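# Seat two printed parts on jig pins, or press CALL

## Task

This is the final kit of the day. Fit each of the two loose 3D-printed parts onto its own pin in the jig, arranged the way the drawing shows. If the kit ought not to be assembled, do not fit anything: instead, with the gripper closed and coming from above, push the blue CALL button fully down and keep it there for one second, without touching any kit part, the jig or the drawing. If the kit is fine, do not touch CALL.

## Robot and tools

Robot: two arms, left_arm and right_arm, each with a two-finger gripper. The fingers point along the gripper's +z axis and close along its y axis. end_effector_position is the point between the finger pads, roughly 1 cm short of the fingertips.

Frames. The scene frame has its origin at table-top height, midway between the nominal arm bases, with +z up, +x out over the table, and left_arm on the +y side. These names do not match image left and right. The calibrated bases are: left_arm at (+0.042, +0.297, 0) m, quat_wxyz (+1.000, 0, 0, +0.020); right_arm at (-0.008, -0.340, 0) m, quat_wxyz (+1.000, 0, 0, -0.003). Each arm reports its hand pose, velocities, targets and wrist-camera pose in its own base frame. Fixed cameras and the table use the scene frame. Printed poses may be off by a few centimetres, more at long reach.

The 14-number row (used by execute_actions, move and its target). One flat list covers both arms: dx, dy, dz, rx, ry, rz, opening for left_arm, then the same seven for right_arm. Every value lies in [-1, 1]. dx..rz are an offset, not a pose: they count from that arm's Hand target as it stood when the action or move began, along that arm's own base axes. rx, ry, rz form one rotation vector, turning about the Hand target position. Scale: 1.0 equals 0.6 m or 180 degrees. A translation longer than 1.0 is shortened along its direction. Sending the same offset again moves the arm further. Sending six zeros re-asks for the current Hand target. The opening is absolute, not an offset: +1 fully open (0.094 m), -1 closed. A 0 in the opening slot is a real command, so resend the present value to keep a gripper as it is.

execute_actions(actions, cameras). actions is a list of actions; each action is a table of up to 15 rows, one per 1/30 s step. A short table repeats its final row until 15 steps pass. Every row in an action counts from the action's start pose, not from the row before. Images are returned only if actions is empty or cameras names them. cameras: list of names, ["all"], [] for none; an unknown name invalidates the call.

move(target, speed, blend, opening_speed, grip_force, blocking, cameras). Drives each gripper on a straight path toward its offset. target is one 14-number row or a list of up to 15 rows; all rows count from the same starting Hand targets, not from the previous row. speed: m/s, 0.002 to 4.3, default 0.25 (turn rate up to twice that in rad/s), one value or one per target. blend: corner rounding in metres for a list; 0 stops at each target. opening_speed: rate of the opening change per second on the -1..+1 scale, at least 0.2; use it to close gently. grip_force: newtons per pad, 10 to 50 (full), one value or one per arm; it persists, and lower values close slowly. blocking=false returns after about 0.5 s while the move continues. Moves last at least 0.5 s and are cut off after 10 s. Paths do not avoid obstacles or the other arm. Faster moves lag and stray more and hit harder. Avoid paths near an arm's own base, which can flip its shoulder posture; go around instead. The result adds a move: line. done means at rest within 10 mm and 2 degrees. off_target, held, moving and fault are other endings. limits=paced means the pose was clipped; limits=held means steps were withheld. Neither done nor off_target tells you whether there was contact.

wait(seconds 0 to 10): lets time pass with last commands held; a running move continues. stop(): brakes a running move, which needs some room. zoom_image(camera, region [x0,y0,x1,y1] pixels, max 504x504): enlarges part of the latest image from cam_high, cam_over, cam_left_wrist or cam_right_wrist. All cameras are 896x504. finished_scene(scene=1) ends for good.

Control details. Each step, commanded orientation is clipped to within 40 degrees of the measured one. Hand target is the last command after that clip. Grippers often rest a few cm short because of friction or load; the next command asks again, or you can send the remaining gap as an offset. An arm blocked by something keeps pressing; to release, command its target back past the gripper.

Reading results. grip_measured uses the opening scale and reads up to about 2.5 mm wide when empty, and up to about 3 mm narrower than a firmly held part. It follows the command down to the force limit, so it does not reveal first contact. To release, command well above grip_measured. grip_effort_nm is gripper motor effort (negative closing) and keeps residual friction at rest. Joint velocities "within noise" means still. Joint torques include arm weight; numbers 3 and 4 wrap at ±28 N m. Step readings list some positions during actions. A MOTOR HOT line warns of heating from holding loads, stretched arms or pushing at unreachable poses; at 100 °C the arm drops with an OVER-TEMPERATURE FAULT for 30 to 60 s.

Avoid: parts falling or being left off the table (fails the task), dropping or releasing moving parts, fast or hard contact with fixed or heavy objects, and any press or collision between the two arms or grippers, including closing one gripper on the other's fingers. Any arm stop costs.

Each tool is called after "Call:" in YAML: its name, and indented under it one key for each argument.

## Session

Call:
execute_actions:
  actions: []

Scene clock: 0.00 s.
left_arm: end_effector_position=(+0.4066, -0.2879, +0.3189) grip_measured=+1.000 grip_effort_nm=n/a end_effector_quat_wxyz=(+0.420, -0.316, +0.846, +0.086) | right_arm: end_effector_position=(+0.2632, +0.2314, +0.2305) grip_measured=+1.000 grip_effort_nm=n/a end_effector_quat_wxyz=(+0.407, +0.242, +0.873, -0.114)
Joint positions: left_arm=[-0.887 1.52 1.493 -1.393 -0.877 -1.53 0.094] | right_arm=[1.112 1.265 1.011 -1.414 0.869 1.697 0.094]
Joint velocities: within noise
Joint torques (N m): no reading
Heat: left arm: hottest wrist pitch 31 °C; right arm: hottest waist 33 °C.
Hand target: left_arm +0.4123, -0.2908, +0.3316; +0.427, -0.322, +0.842, +0.074 | right_arm +0.2663, +0.2404, +0.2446; +0.413, +0.246, +0.872, -0.094
Tool commands: left_gripper/opening=+1.0 right_gripper/opening=+1.0

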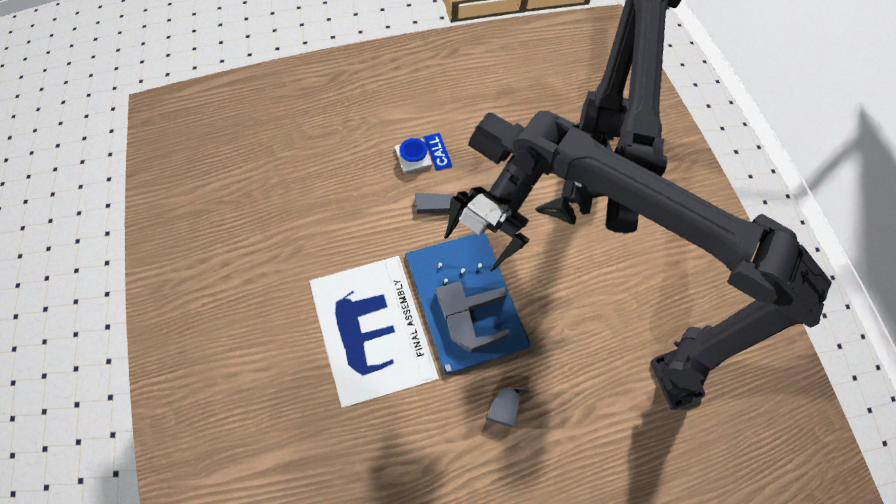

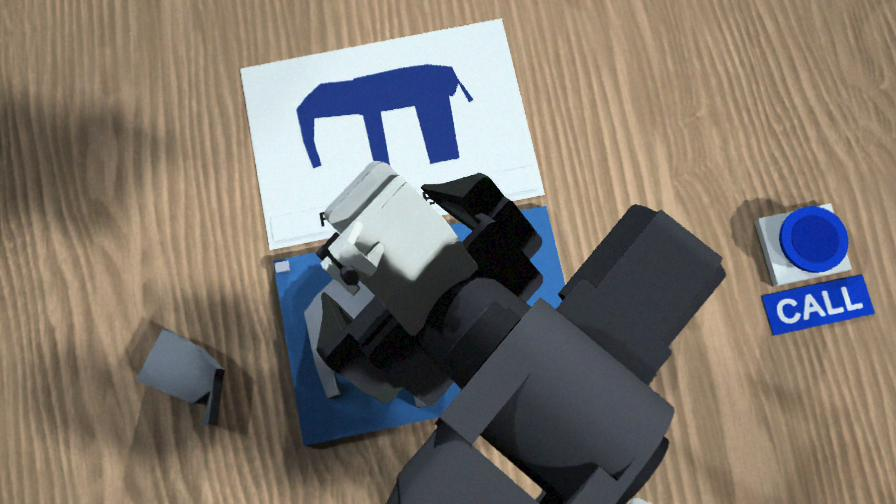

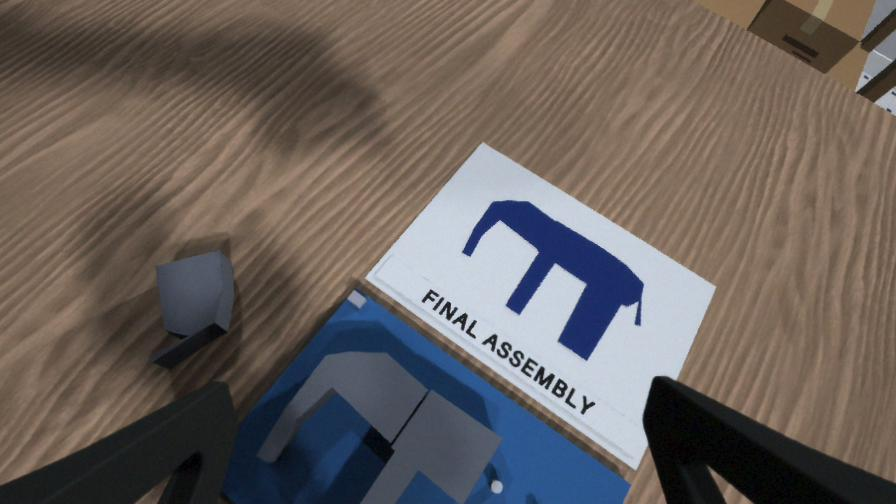

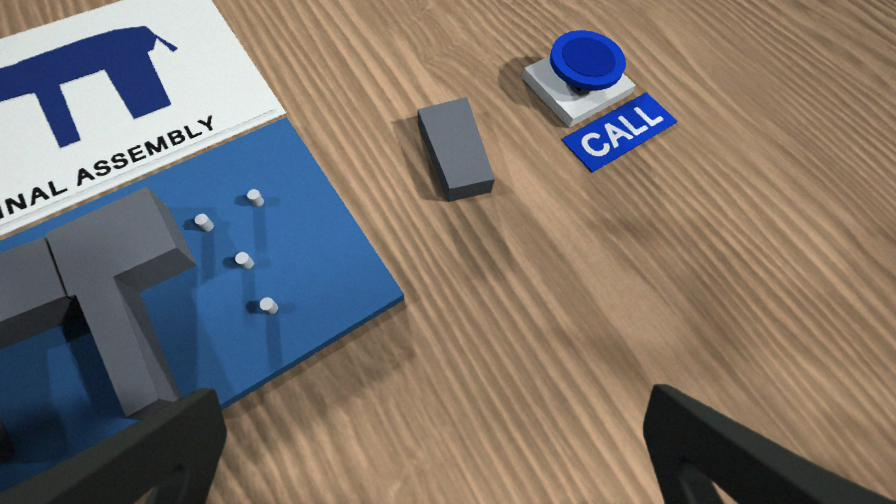

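Call:
zoom_image:
  camera: "cam_left_wrist"
  region: [100, 200, 300, 400]

Call:
zoom_image:
  camera: "cam_right_wrist"
  region: [0, 0, 504, 450]

Call:
zoom_image:
  camera: "cam_over"
  region: [110, 300, 260, 450]

Call:
zoom_image:
  camera: "cam_high"
  region: [300, 120, 560, 440]

Call:
zoom_image:
  camera: "cam_left_wrist"
  region: [360, 140, 740, 480]

Scaled by 2.520 from the camera's 896x504 image, which has a finer 1280x720 frame.

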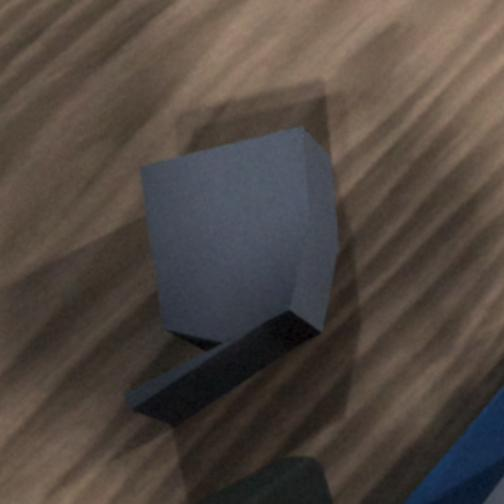

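Scaled by 1.000.

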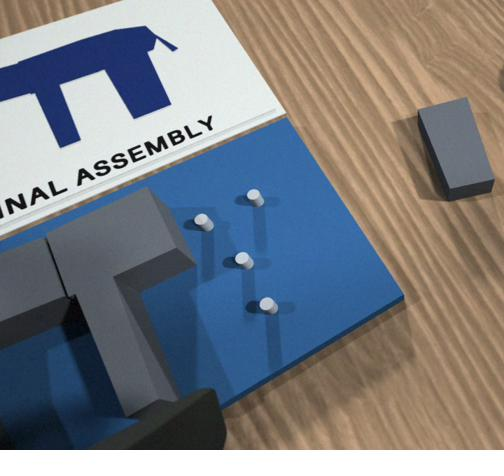

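Scaled by 3.360 from the camera's 896x504 image, which has a finer 1280x720 frame.

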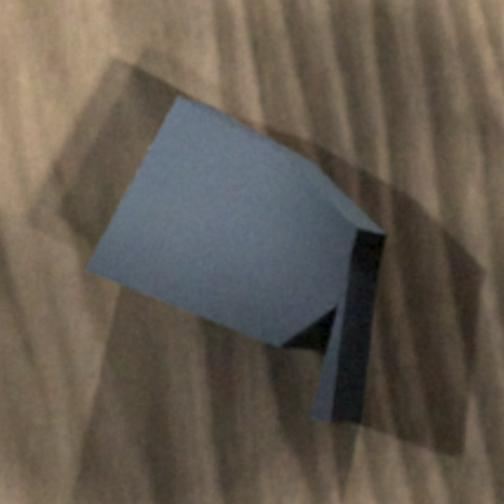

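Scaled by 1.575 from the camera's 896x504 image, which has a finer 1280x720 frame.

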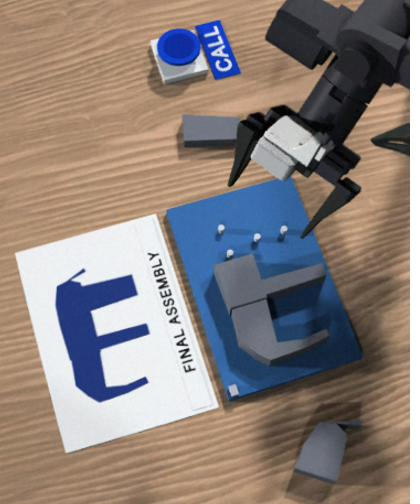

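Scaled by 1.326 from the camera's 896x504 image, which has a finer 1280x720 frame.

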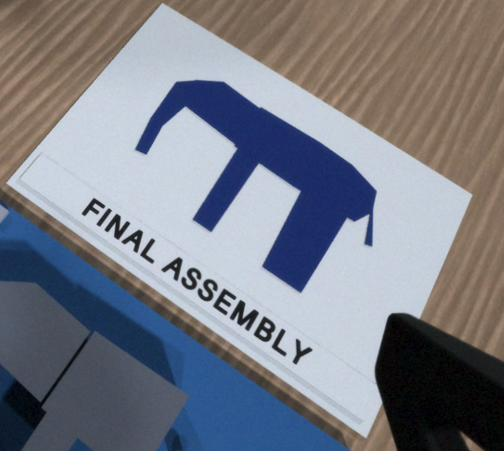

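Call:
move:
  target: [-0.2,0.45,0.05,0,0,0,1,-0.05,-0.1,0.1,0,0,0,1]
  speed: 0.4
  cameras: ["all"]

Call:
zoom_image:
  camera: "cam_over"
  region: [220, 0, 600, 460]

Call:
zoom_image:
  camera: "cam_over"
  region: [560, 150, 860, 450]

Scene clock: 26.57 s.
left_arm: end_effector_position=(+0.2907, -0.0242, +0.3532) grip_measured=+1.000 grip_effort_nm=0.02 end_effector_quat_wxyz=(+0.415, -0.318, +0.848, +0.081) | right_arm: end_effector_position=(+0.2360, +0.1764, +0.2865) grip_measured=+1.000 grip_effort_nm=-0.02 end_effector_quat_wxyz=(+0.407, +0.240, +0.874, -0.116)
Joint positions: left_arm=[-0.487 0.75 0.987 -1.263 -0.722 -0.993 0.094] | right_arm=[1.112 1.073 1.011 -1.612 0.869 1.697 0.094]
Joint torques (N m): left_arm=[0.56 -0.44 8.75 1.06 -0.48 0.09] | right_arm=[-1.08 -6.36 11.77 -0.53 0.73 -0.04]
Heat: left arm: hottest shoulder 31 °C; right arm: hottest elbow 34 °C.
Hand target: left_arm +0.2923, -0.0208, +0.3616; +0.427, -0.322, +0.842, +0.074 | right_arm +0.2363, +0.1804, +0.3046; +0.413, +0.246, +0.872, -0.094
Off the commanded pose: left_arm 0.009 m, 2 deg | right_arm 0.019 m, 3 deg.
move: off_target (right_arm)

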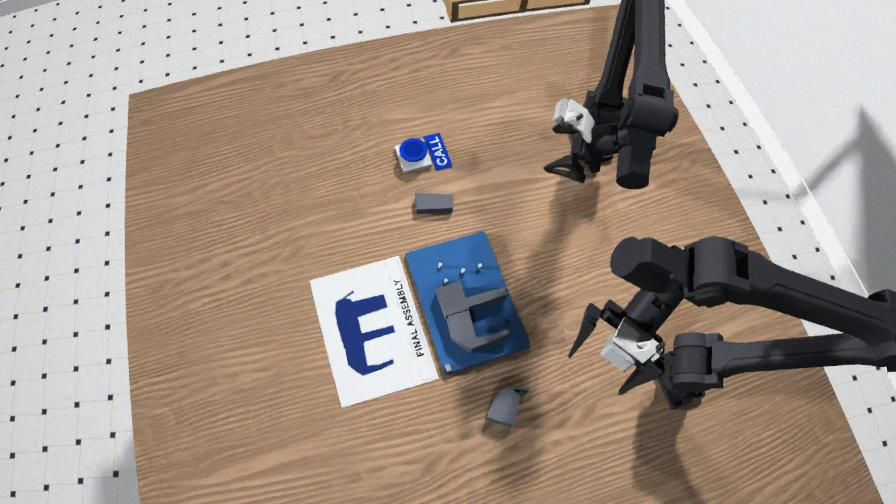

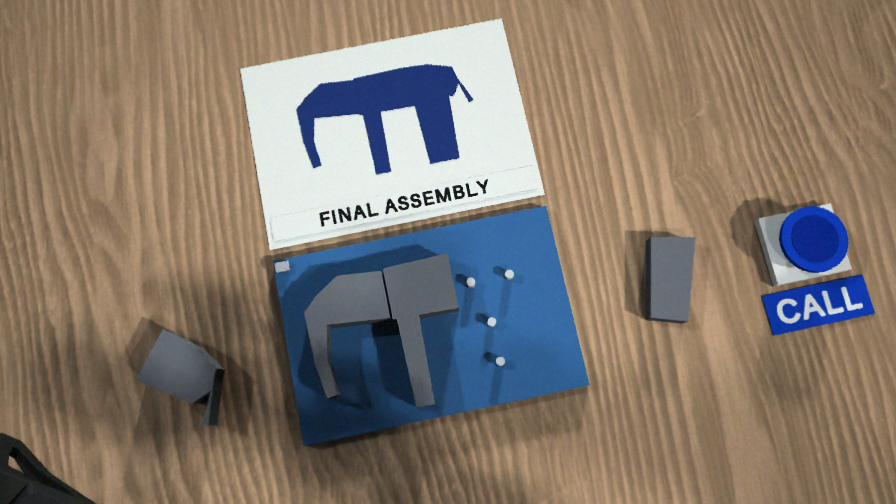

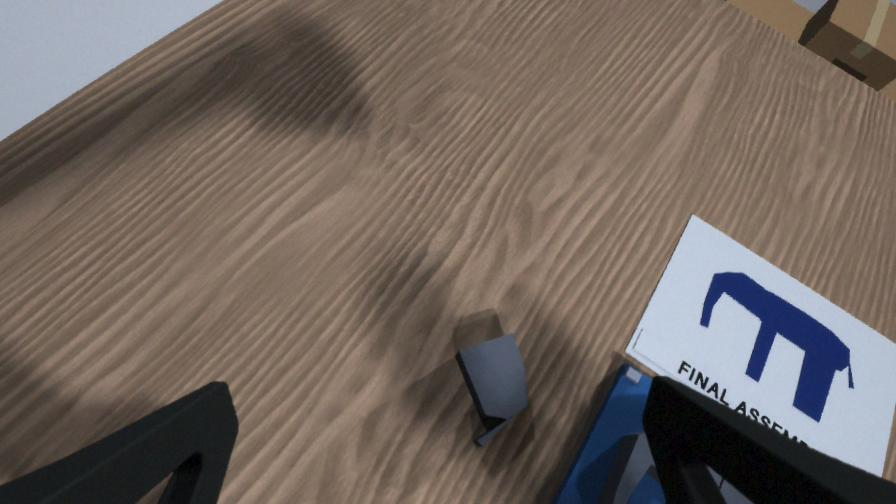

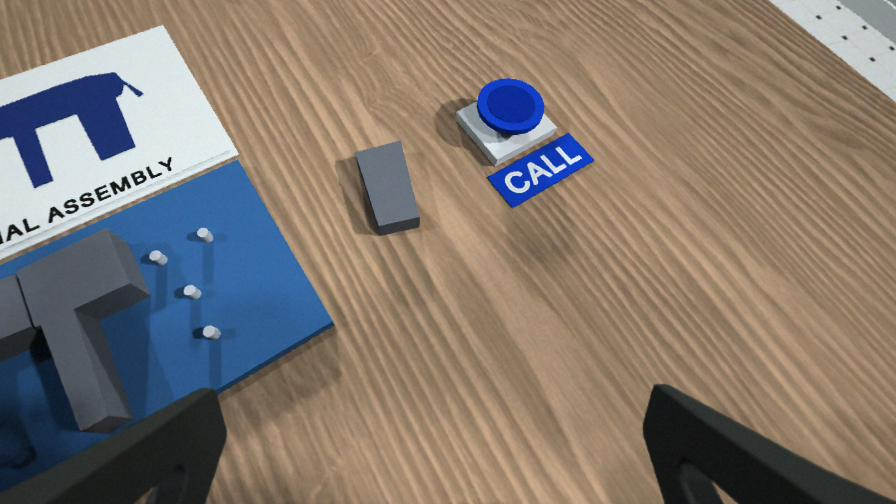

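Scaled by 1.096 from the camera's 896x504 image, which has a finer 1280x720 frame.

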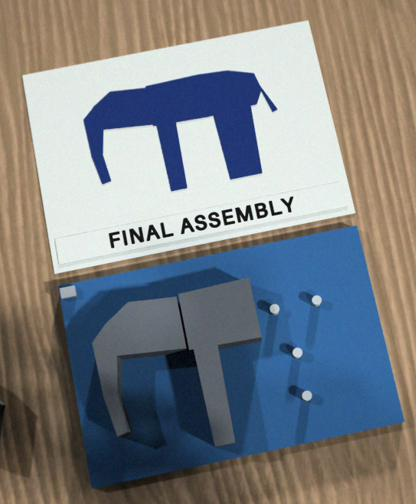

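Scaled by 1.680 from the camera's 896x504 image, which has a finer 1280x720 frame.

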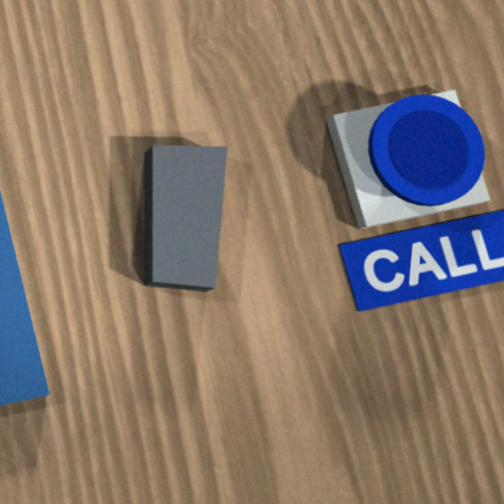

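Call:
zoom_image:
  camera: "cam_over"
  region: [620, 210, 720, 350]

Call:
zoom_image:
  camera: "cam_over"
  region: [370, 50, 490, 180]

Call:
zoom_image:
  camera: "cam_over"
  region: [430, 240, 590, 400]

Call:
zoom_image:
  camera: "cam_right_wrist"
  region: [320, 110, 450, 260]

Call:
zoom_image:
  camera: "cam_over"
  region: [120, 310, 240, 440]

Scaled by 3.600 from the camera's 896x504 image, which has a finer 1280x720 frame.

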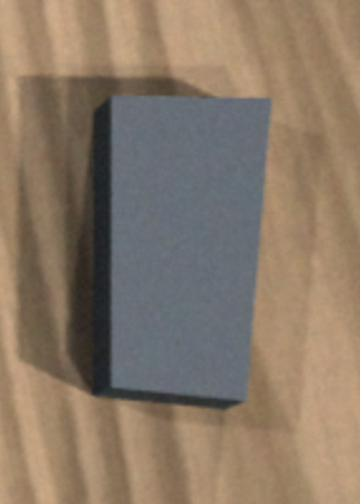

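Scaled by 3.877 from the camera's 896x504 image, which has a finer 1280x720 frame.

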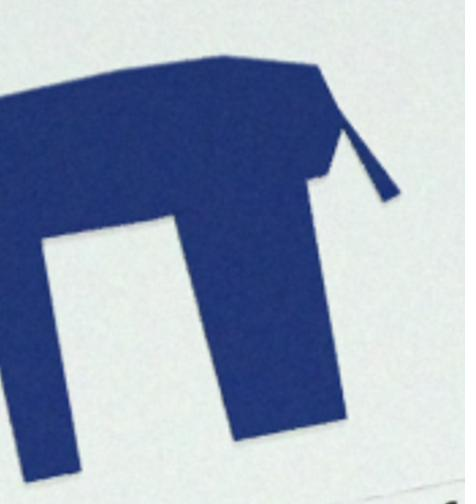

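Scaled by 3.150 from the camera's 896x504 image, which has a finer 1280x720 frame.

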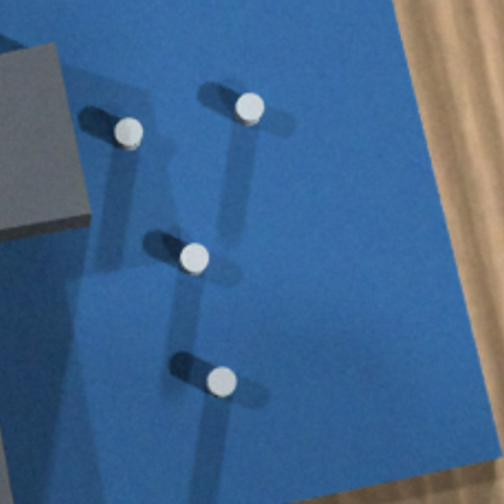

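Scaled by 3.360 from the camera's 896x504 image, which has a finer 1280x720 frame.

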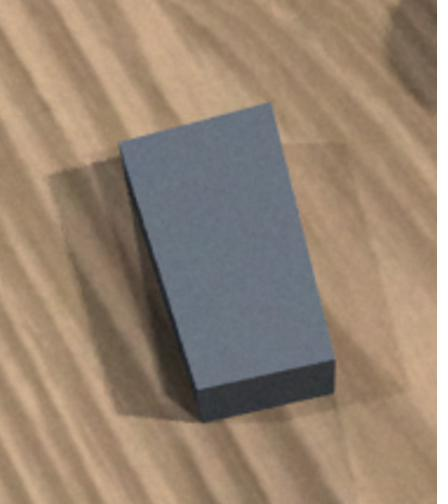

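Scaled by 3.877 from the camera's 896x504 image, which has a finer 1280x720 frame.

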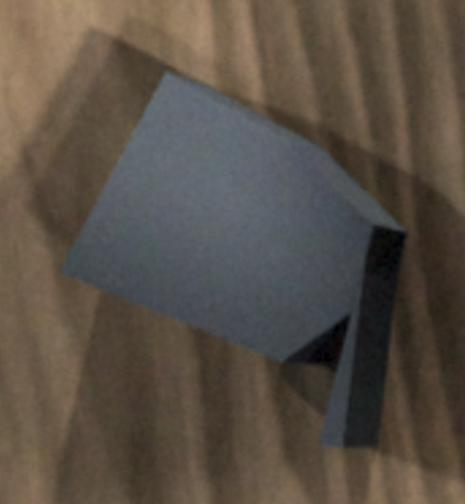

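Call:
move:
  target: [0.2,0,-0.1,-0.0497,0.287,-0.2166,1,0.3,0,-0.05,0.0625,0.275,0.164,1]
  speed: 0.4
  cameras: ["all"]

Scene clock: 102.13 s.
left_arm: end_effector_position=(+0.4003, -0.0233, +0.2878) grip_measured=+1.000 grip_effort_nm=0.02 end_effector_quat_wxyz=(-0.015, -0.003, +1.000, +0.004) | right_arm: end_effector_position=(+0.4002, +0.1739, +0.2532) grip_measured=+1.000 grip_effort_nm=-0.02 end_effector_quat_wxyz=(-0.024, +0.006, +1.000, -0.010)
Joint positions: left_arm=[-0.06 1.408 1.461 -1.656 -0.007 -0.067 0.094] | right_arm=[0.411 1.512 1.482 -1.592 -0.001 0.422 0.094]
Joint torques (N m): left_arm=[0.32 -7.36 11.49 -0.34 0 0.07] | right_arm=[-1.61 -11.81 14.87 -0.43 0 -0.14]
Heat: left arm: hottest elbow 30 °C; right arm: hottest elbow 42 °C.
Hand target: left_arm +0.4123, -0.0208, +0.3016; +0.000, +0.000, +1.000, +0.000 | right_arm +0.4163, +0.1804, +0.2746; +0.000, +0.000, +1.000, +0.000
Off the commanded pose: left_arm 0.019 m, 2 deg | right_arm 0.028 m, 3 deg.
move: off_target (left_arm, right_arm)

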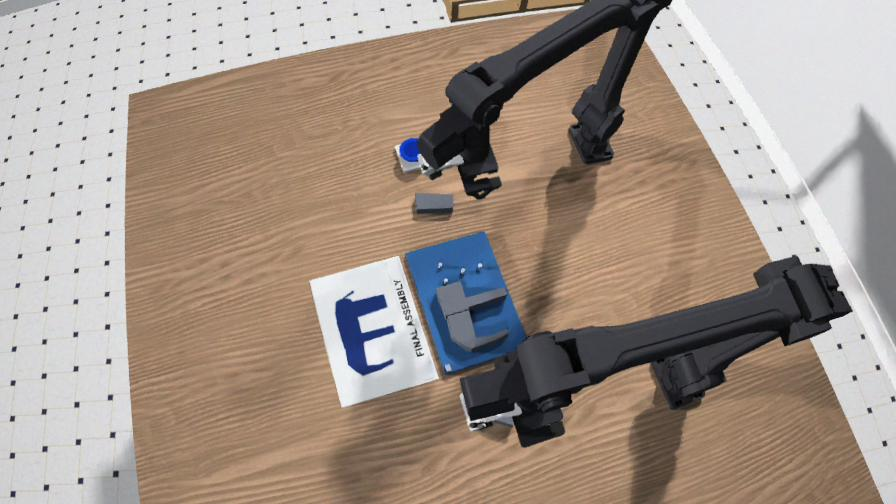

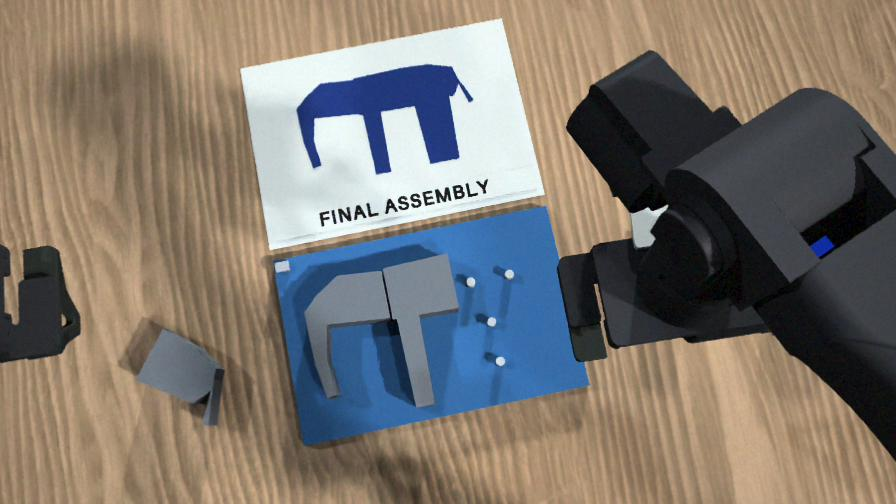

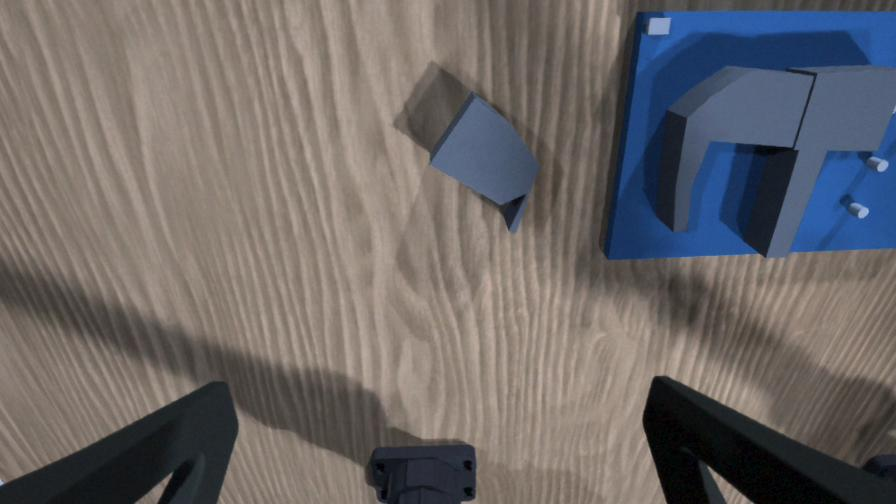

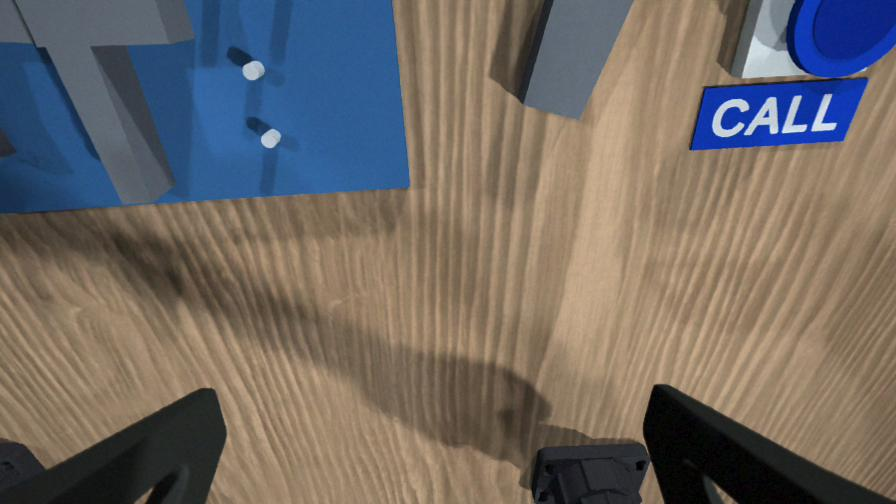

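Call:
zoom_image:
  camera: "cam_left_wrist"
  region: [400, 60, 580, 250]

Call:
zoom_image:
  camera: "cam_left_wrist"
  region: [600, 0, 896, 270]

Scaled by 2.653 from the camera's 896x504 image, which has a finer 1280x720 frame.

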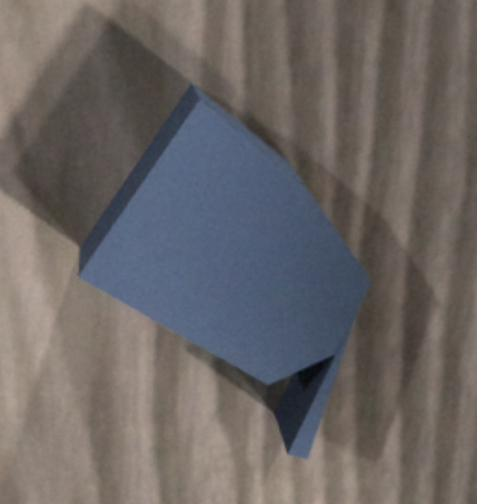

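Scaled by 1.703 from the camera's 896x504 image, which has a finer 1280x720 frame.

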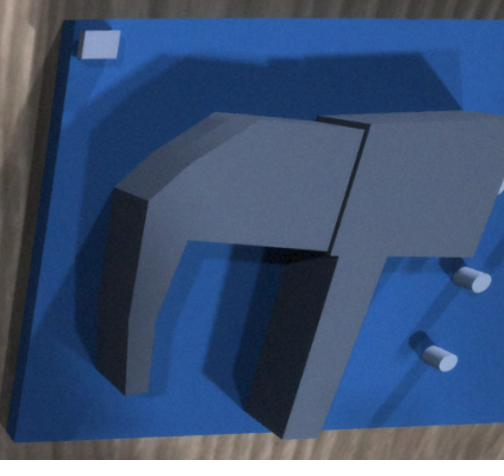

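Call:
move:
  target: [0,-0.067,-0.12,0,0,-0.666,1,0.16,-0.25,0,0,0,0,1]
  speed: 0.5
  cameras: ["all"]

Scene clock: 183.07 s.
left_arm: end_effector_position=(+0.4062, -0.0530, +0.2337) grip_measured=+1.000 grip_effort_nm=0.00 end_effector_quat_wxyz=(-0.005, +0.858, +0.514, +0.000) | right_arm: end_effector_position=(+0.4954, +0.0285, +0.2569) grip_measured=+1.000 grip_effort_nm=-0.02 end_effector_quat_wxyz=(-0.022, +0.006, +1.000, -0.005)
Joint positions: left_arm=[-0.132 1.417 1.329 -1.49 -0.008 1.929 0.094] | right_arm=[0.061 1.666 1.675 -1.624 0.007 0.072 0.094]
Joint torques (N m): left_arm=[-1.85 -7.36 8.13 0.27 0.06 0.14] | right_arm=[-1.61 -14.21 14.97 -0.44 0 -0.14]
Heat: left arm: hottest elbow 38 °C; right arm: hottest elbow 53 °C.
Hand target: left_arm +0.4123, -0.0610, +0.2296; +0.000, +0.866, +0.501, +0.000 | right_arm +0.5123, +0.0304, +0.2746; +0.000, +0.000, +1.000, +0.000
Off the commanded pose: left_arm 0.011 m, 2 deg | right_arm 0.025 m, 3 deg.
move: off_target (left_arm, right_arm)

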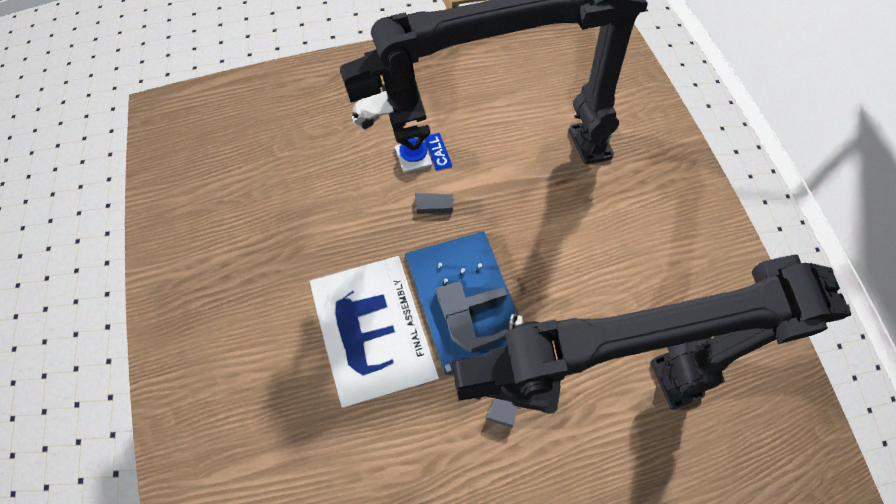

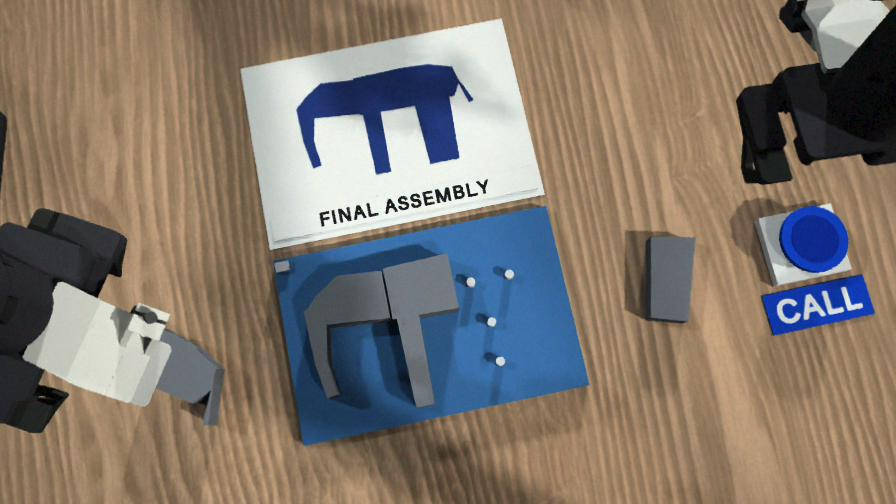

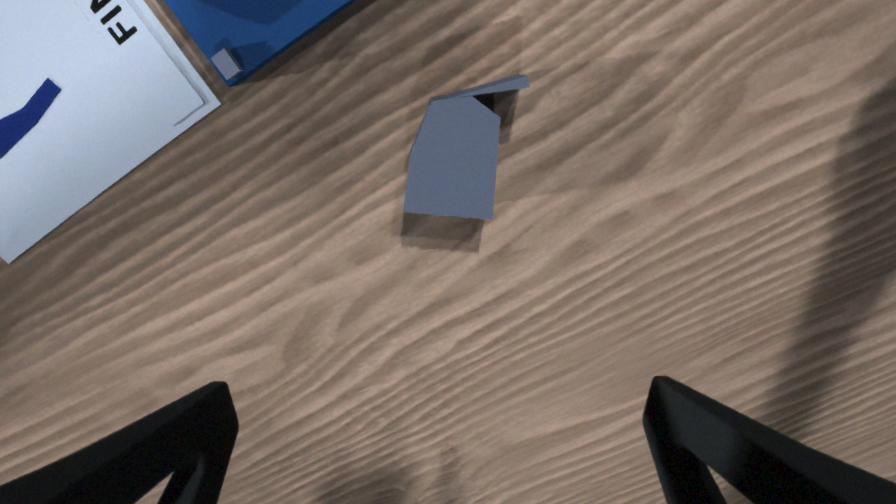

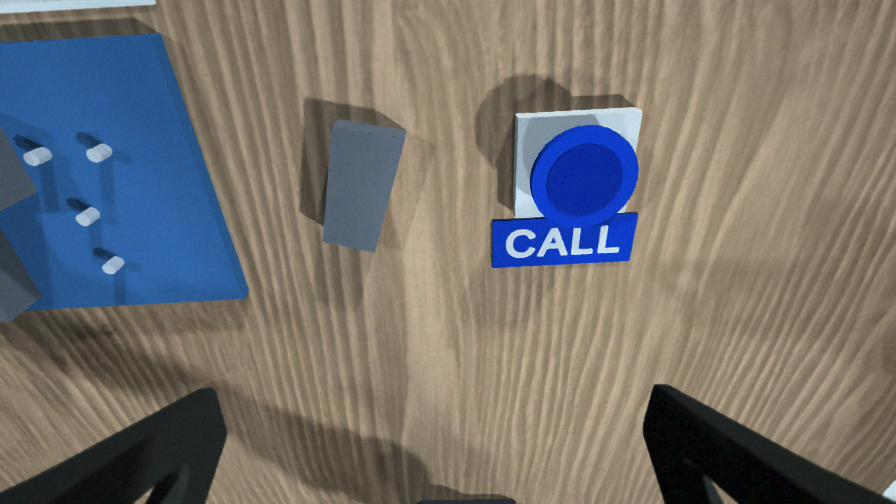

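Call:
move:
  target: [0,0.02,-0.19,0,0,0,1,-0.03,0.083,-0.23,0,0,-0.054,1]
  speed: 0.25
  cameras: ["cam_left_wrist","cam_right_wrist"]

Scene clock: 205.77 s.
left_arm: end_effector_position=(+0.4041, -0.0527, +0.1170) grip_measured=+1.000 grip_effort_nm=0.00 end_effector_quat_wxyz=(-0.008, +0.865, +0.502, -0.003) | right_arm: end_effector_position=(+0.4897, +0.0782, +0.1405) grip_measured=+1.000 grip_effort_nm=-0.03 end_effector_quat_wxyz=(-0.006, +0.080, +0.997, +0.001)
Joint positions: left_arm=[-0.132 1.491 1.091 -1.186 -0.008 1.958 0.094] | right_arm=[0.157 1.687 1.394 -1.29 -0.005 0.318 0.094]
Joint torques (N m): left_arm=[-0.03 -8.29 7.87 0.18 0.1 0.11] | right_arm=[-0.97 -14.56 8.4 0.51 0.18 0]
Heat: left arm: hottest elbow 34 °C; right arm: hottest elbow 57 °C.
Hand target: left_arm +0.4123, -0.0490, +0.1156; +0.000, +0.866, +0.501, +0.000 | right_arm +0.4943, +0.0802, +0.1366; +0.000, +0.085, +0.996, +0.000
Off the commanded pose: left_arm 0.009 m, 1 deg | right_arm 0.006 m, 1 deg.
move: done
Images, in order (width x height): cam_left_wrist 896x504, cam_right_wrist 896x504.

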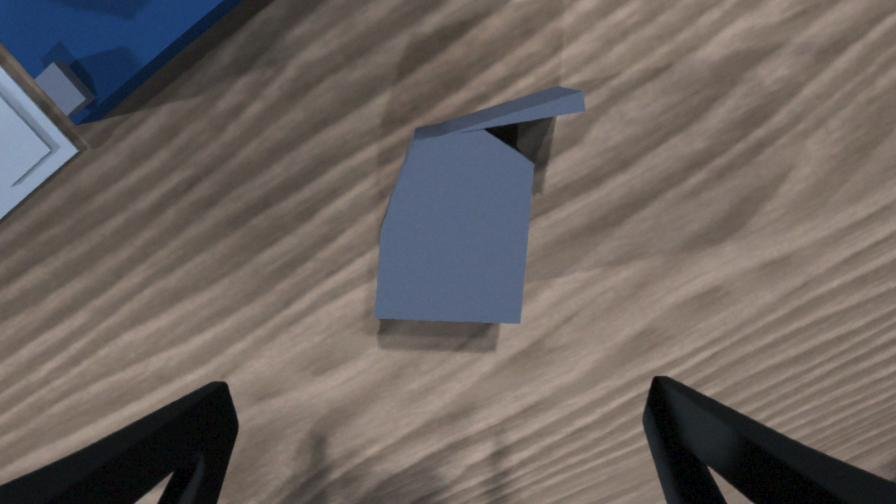

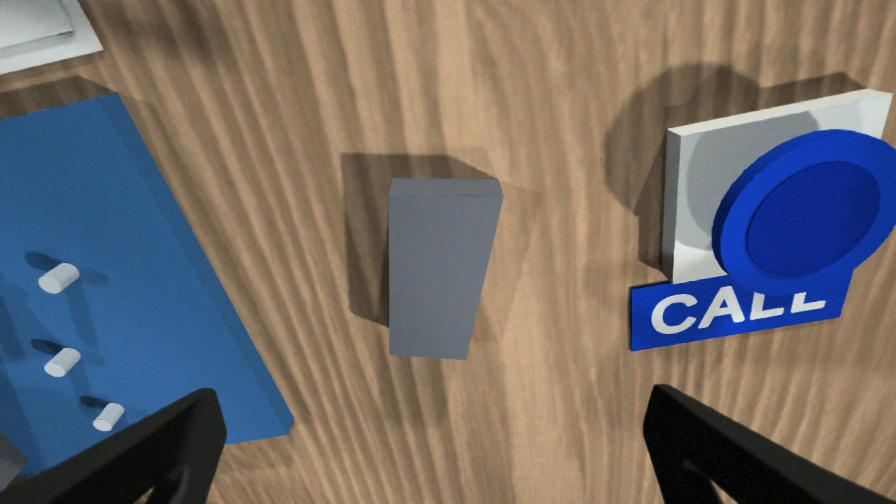

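Call:
move:
  target: [0,0.0133,-0.09,0,0,-0.0167,1,-0.027,0,-0.06,0,0,-0.031,1]
  speed: 0.15
  cameras: ["cam_left_wrist","cam_right_wrist"]

Scene clock: 221.53 s.
left_arm: end_effector_position=(+0.4039, -0.0460, +0.0638) grip_measured=+1.000 grip_effort_nm=0.00 end_effector_quat_wxyz=(-0.007, +0.878, +0.478, -0.004) | right_arm: end_effector_position=(+0.4748, +0.0759, +0.1020) grip_measured=+1.000 grip_effort_nm=-0.03 end_effector_quat_wxyz=(-0.009, +0.131, +0.991, +0.000)
Joint positions: left_arm=[-0.115 1.555 1.009 -1.039 -0.007 2.029 0.094] | right_arm=[0.157 1.687 1.287 -1.187 -0.005 0.42 0.094]
Joint torques (N m): left_arm=[0.91 -7.88 7.27 0.29 0.03 0.11] | right_arm=[-0.56 -14.74 7.83 0.49 0.18 0.01]
Heat: left arm: hottest elbow 34 °C; right arm: hottest elbow 51 °C.
Hand target: left_arm +0.4123, -0.0410, +0.0616; +0.000, +0.878, +0.478, +0.000 | right_arm +0.4781, +0.0802, +0.1006; +0.000, +0.133, +0.991, +0.000
Off the commanded pose: left_arm 0.010 m, 1 deg | right_arm 0.006 m, 1 deg.
move: done
Images, in order (width x height): cam_left_wrist 896x504, cam_right_wrist 896x504.

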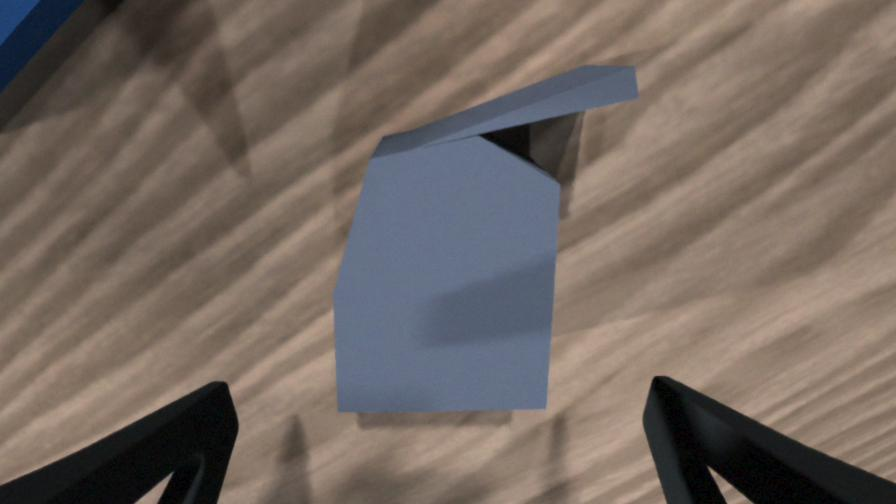

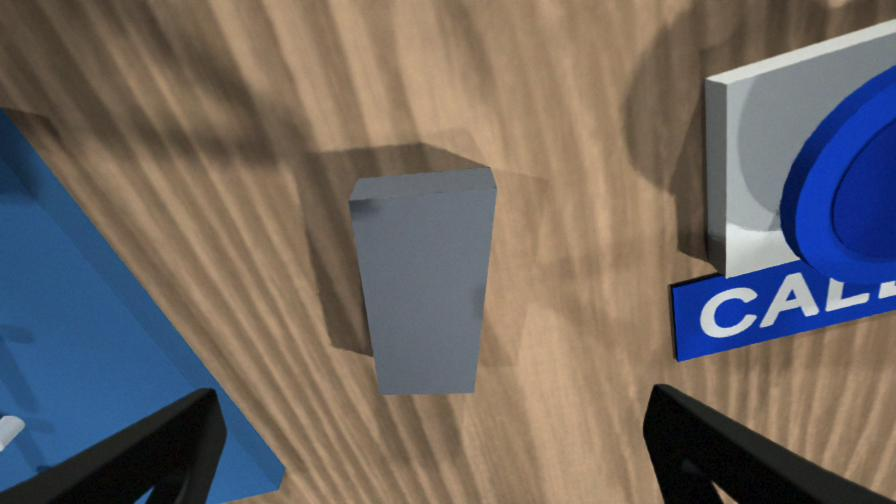

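Call:
move:
  target: [0.008,0.0143,-0.07,0,0,0,1,0,0,0,0,0,0,1]
  speed: 0.12
  cameras: ["cam_left_wrist","cam_over","cam_high"]

Scene clock: 232.03 s.
left_arm: end_effector_position=(+0.4104, -0.0373, +0.0233) grip_measured=+1.000 grip_effort_nm=0.00 end_effector_quat_wxyz=(-0.006, +0.878, +0.479, -0.002) | right_arm: end_effector_position=(+0.4748, +0.0759, +0.1020) grip_measured=+1.000 grip_effort_nm=-0.03 end_effector_quat_wxyz=(-0.009, +0.131, +0.991, +0.000)
Joint positions: left_arm=[-0.092 1.63 0.973 -0.924 -0.007 2.05 0.094] | right_arm=[0.157 1.687 1.287 -1.187 -0.005 0.42 0.094]
Joint torques (N m): left_arm=[0.79 -8.64 6.52 0.28 0.07 0.11] | right_arm=[-0.5 -14.8 7.83 0.49 0.18 0.01]
Heat: left arm: hottest elbow 32 °C; right arm: hottest elbow 48 °C.
Hand target: left_arm +0.4171, -0.0324, +0.0196; +0.000, +0.878, +0.478, +0.000 | right_arm +0.4781, +0.0802, +0.1006; +0.000, +0.133, +0.991, +0.000
Off the commanded pose: left_arm 0.009 m, 1 deg | right_arm 0.006 m, 1 deg.
move: done
Images, in order (width x height): cam_high 896x504, cam_over 896x504, cam_left_wrist 896x504.

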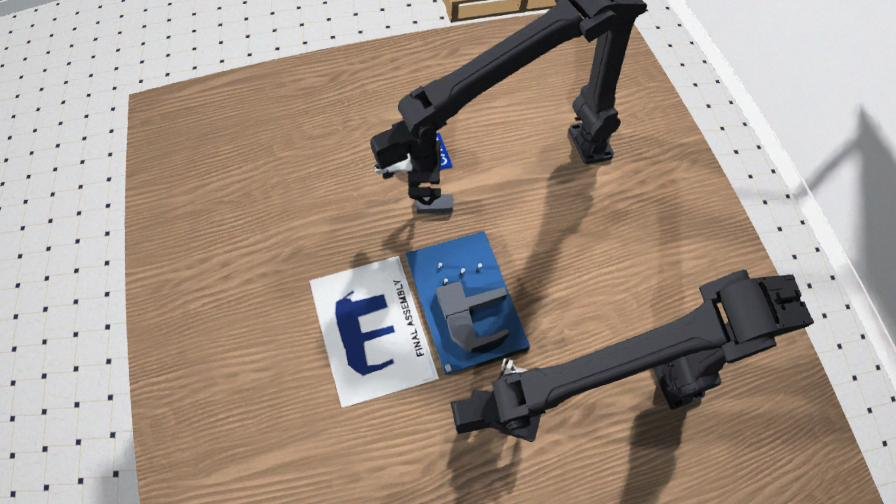

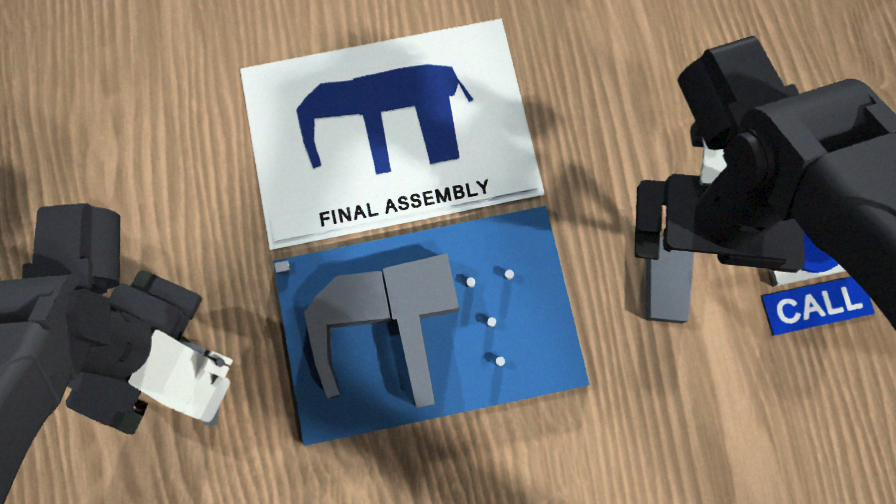

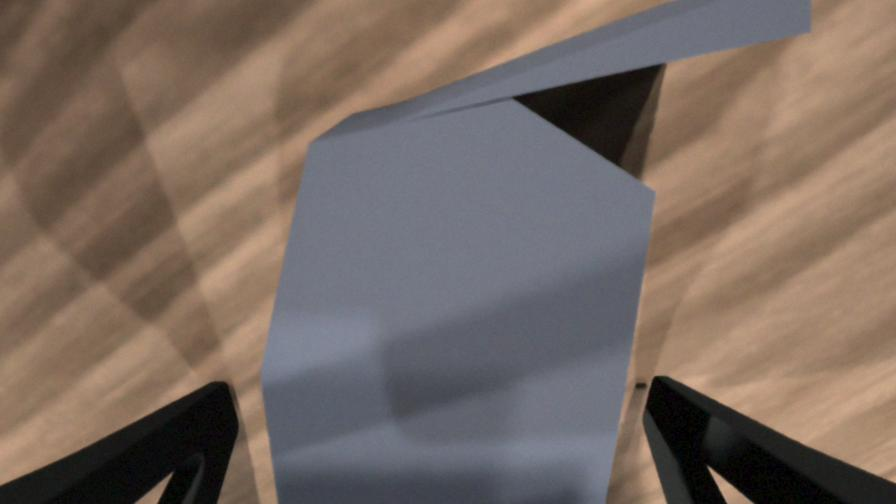

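Call:
move:
  target: [0,0,0,0,0,0,0.1,0,0,0,0,0,0,1]
  opening_speed: 0.4
  grip_force: 35
  cameras: ["cam_left_wrist"]

Scene clock: 241.07 s.
left_arm: end_effector_position=(+0.4104, -0.0373, +0.0233) grip_measured=+0.176 grip_effort_nm=-0.74 end_effector_quat_wxyz=(-0.006, +0.878, +0.478, -0.002) | right_arm: end_effector_position=(+0.4748, +0.0759, +0.1020) grip_measured=+1.000 grip_effort_nm=-0.03 end_effector_quat_wxyz=(-0.009, +0.131, +0.991, +0.000)
Joint positions: left_arm=[-0.092 1.63 0.973 -0.924 -0.007 2.052 0.055] | right_arm=[0.157 1.687 1.287 -1.187 -0.005 0.42 0.094]
Joint torques (N m): left_arm=[-0.5 -7.71 6.57 0.29 0.06 0.09] | right_arm=[-0.62 -14.68 7.82 0.51 0.18 0.01]
Heat: left arm: hottest elbow 32 °C; right arm: hottest elbow 46 °C.
Hand target: left_arm +0.4171, -0.0324, +0.0196; +0.000, +0.878, +0.478, +0.000 | right_arm +0.4781, +0.0802, +0.1006; +0.000, +0.133, +0.991, +0.000
Off the commanded pose: left_arm 0.009 m, 1 deg | right_arm 0.006 m, 1 deg.
grip_force (N): 35, 35
move: done
Images, in order (width x height): cam_left_wrist 896x504.

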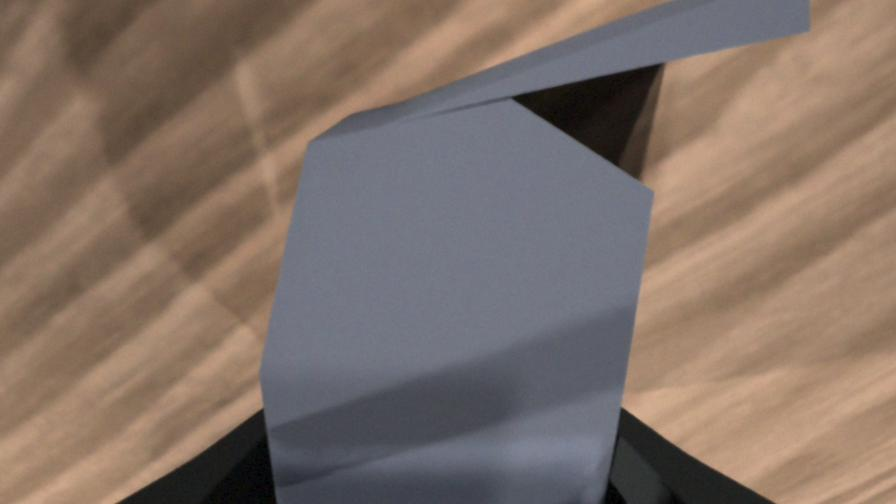

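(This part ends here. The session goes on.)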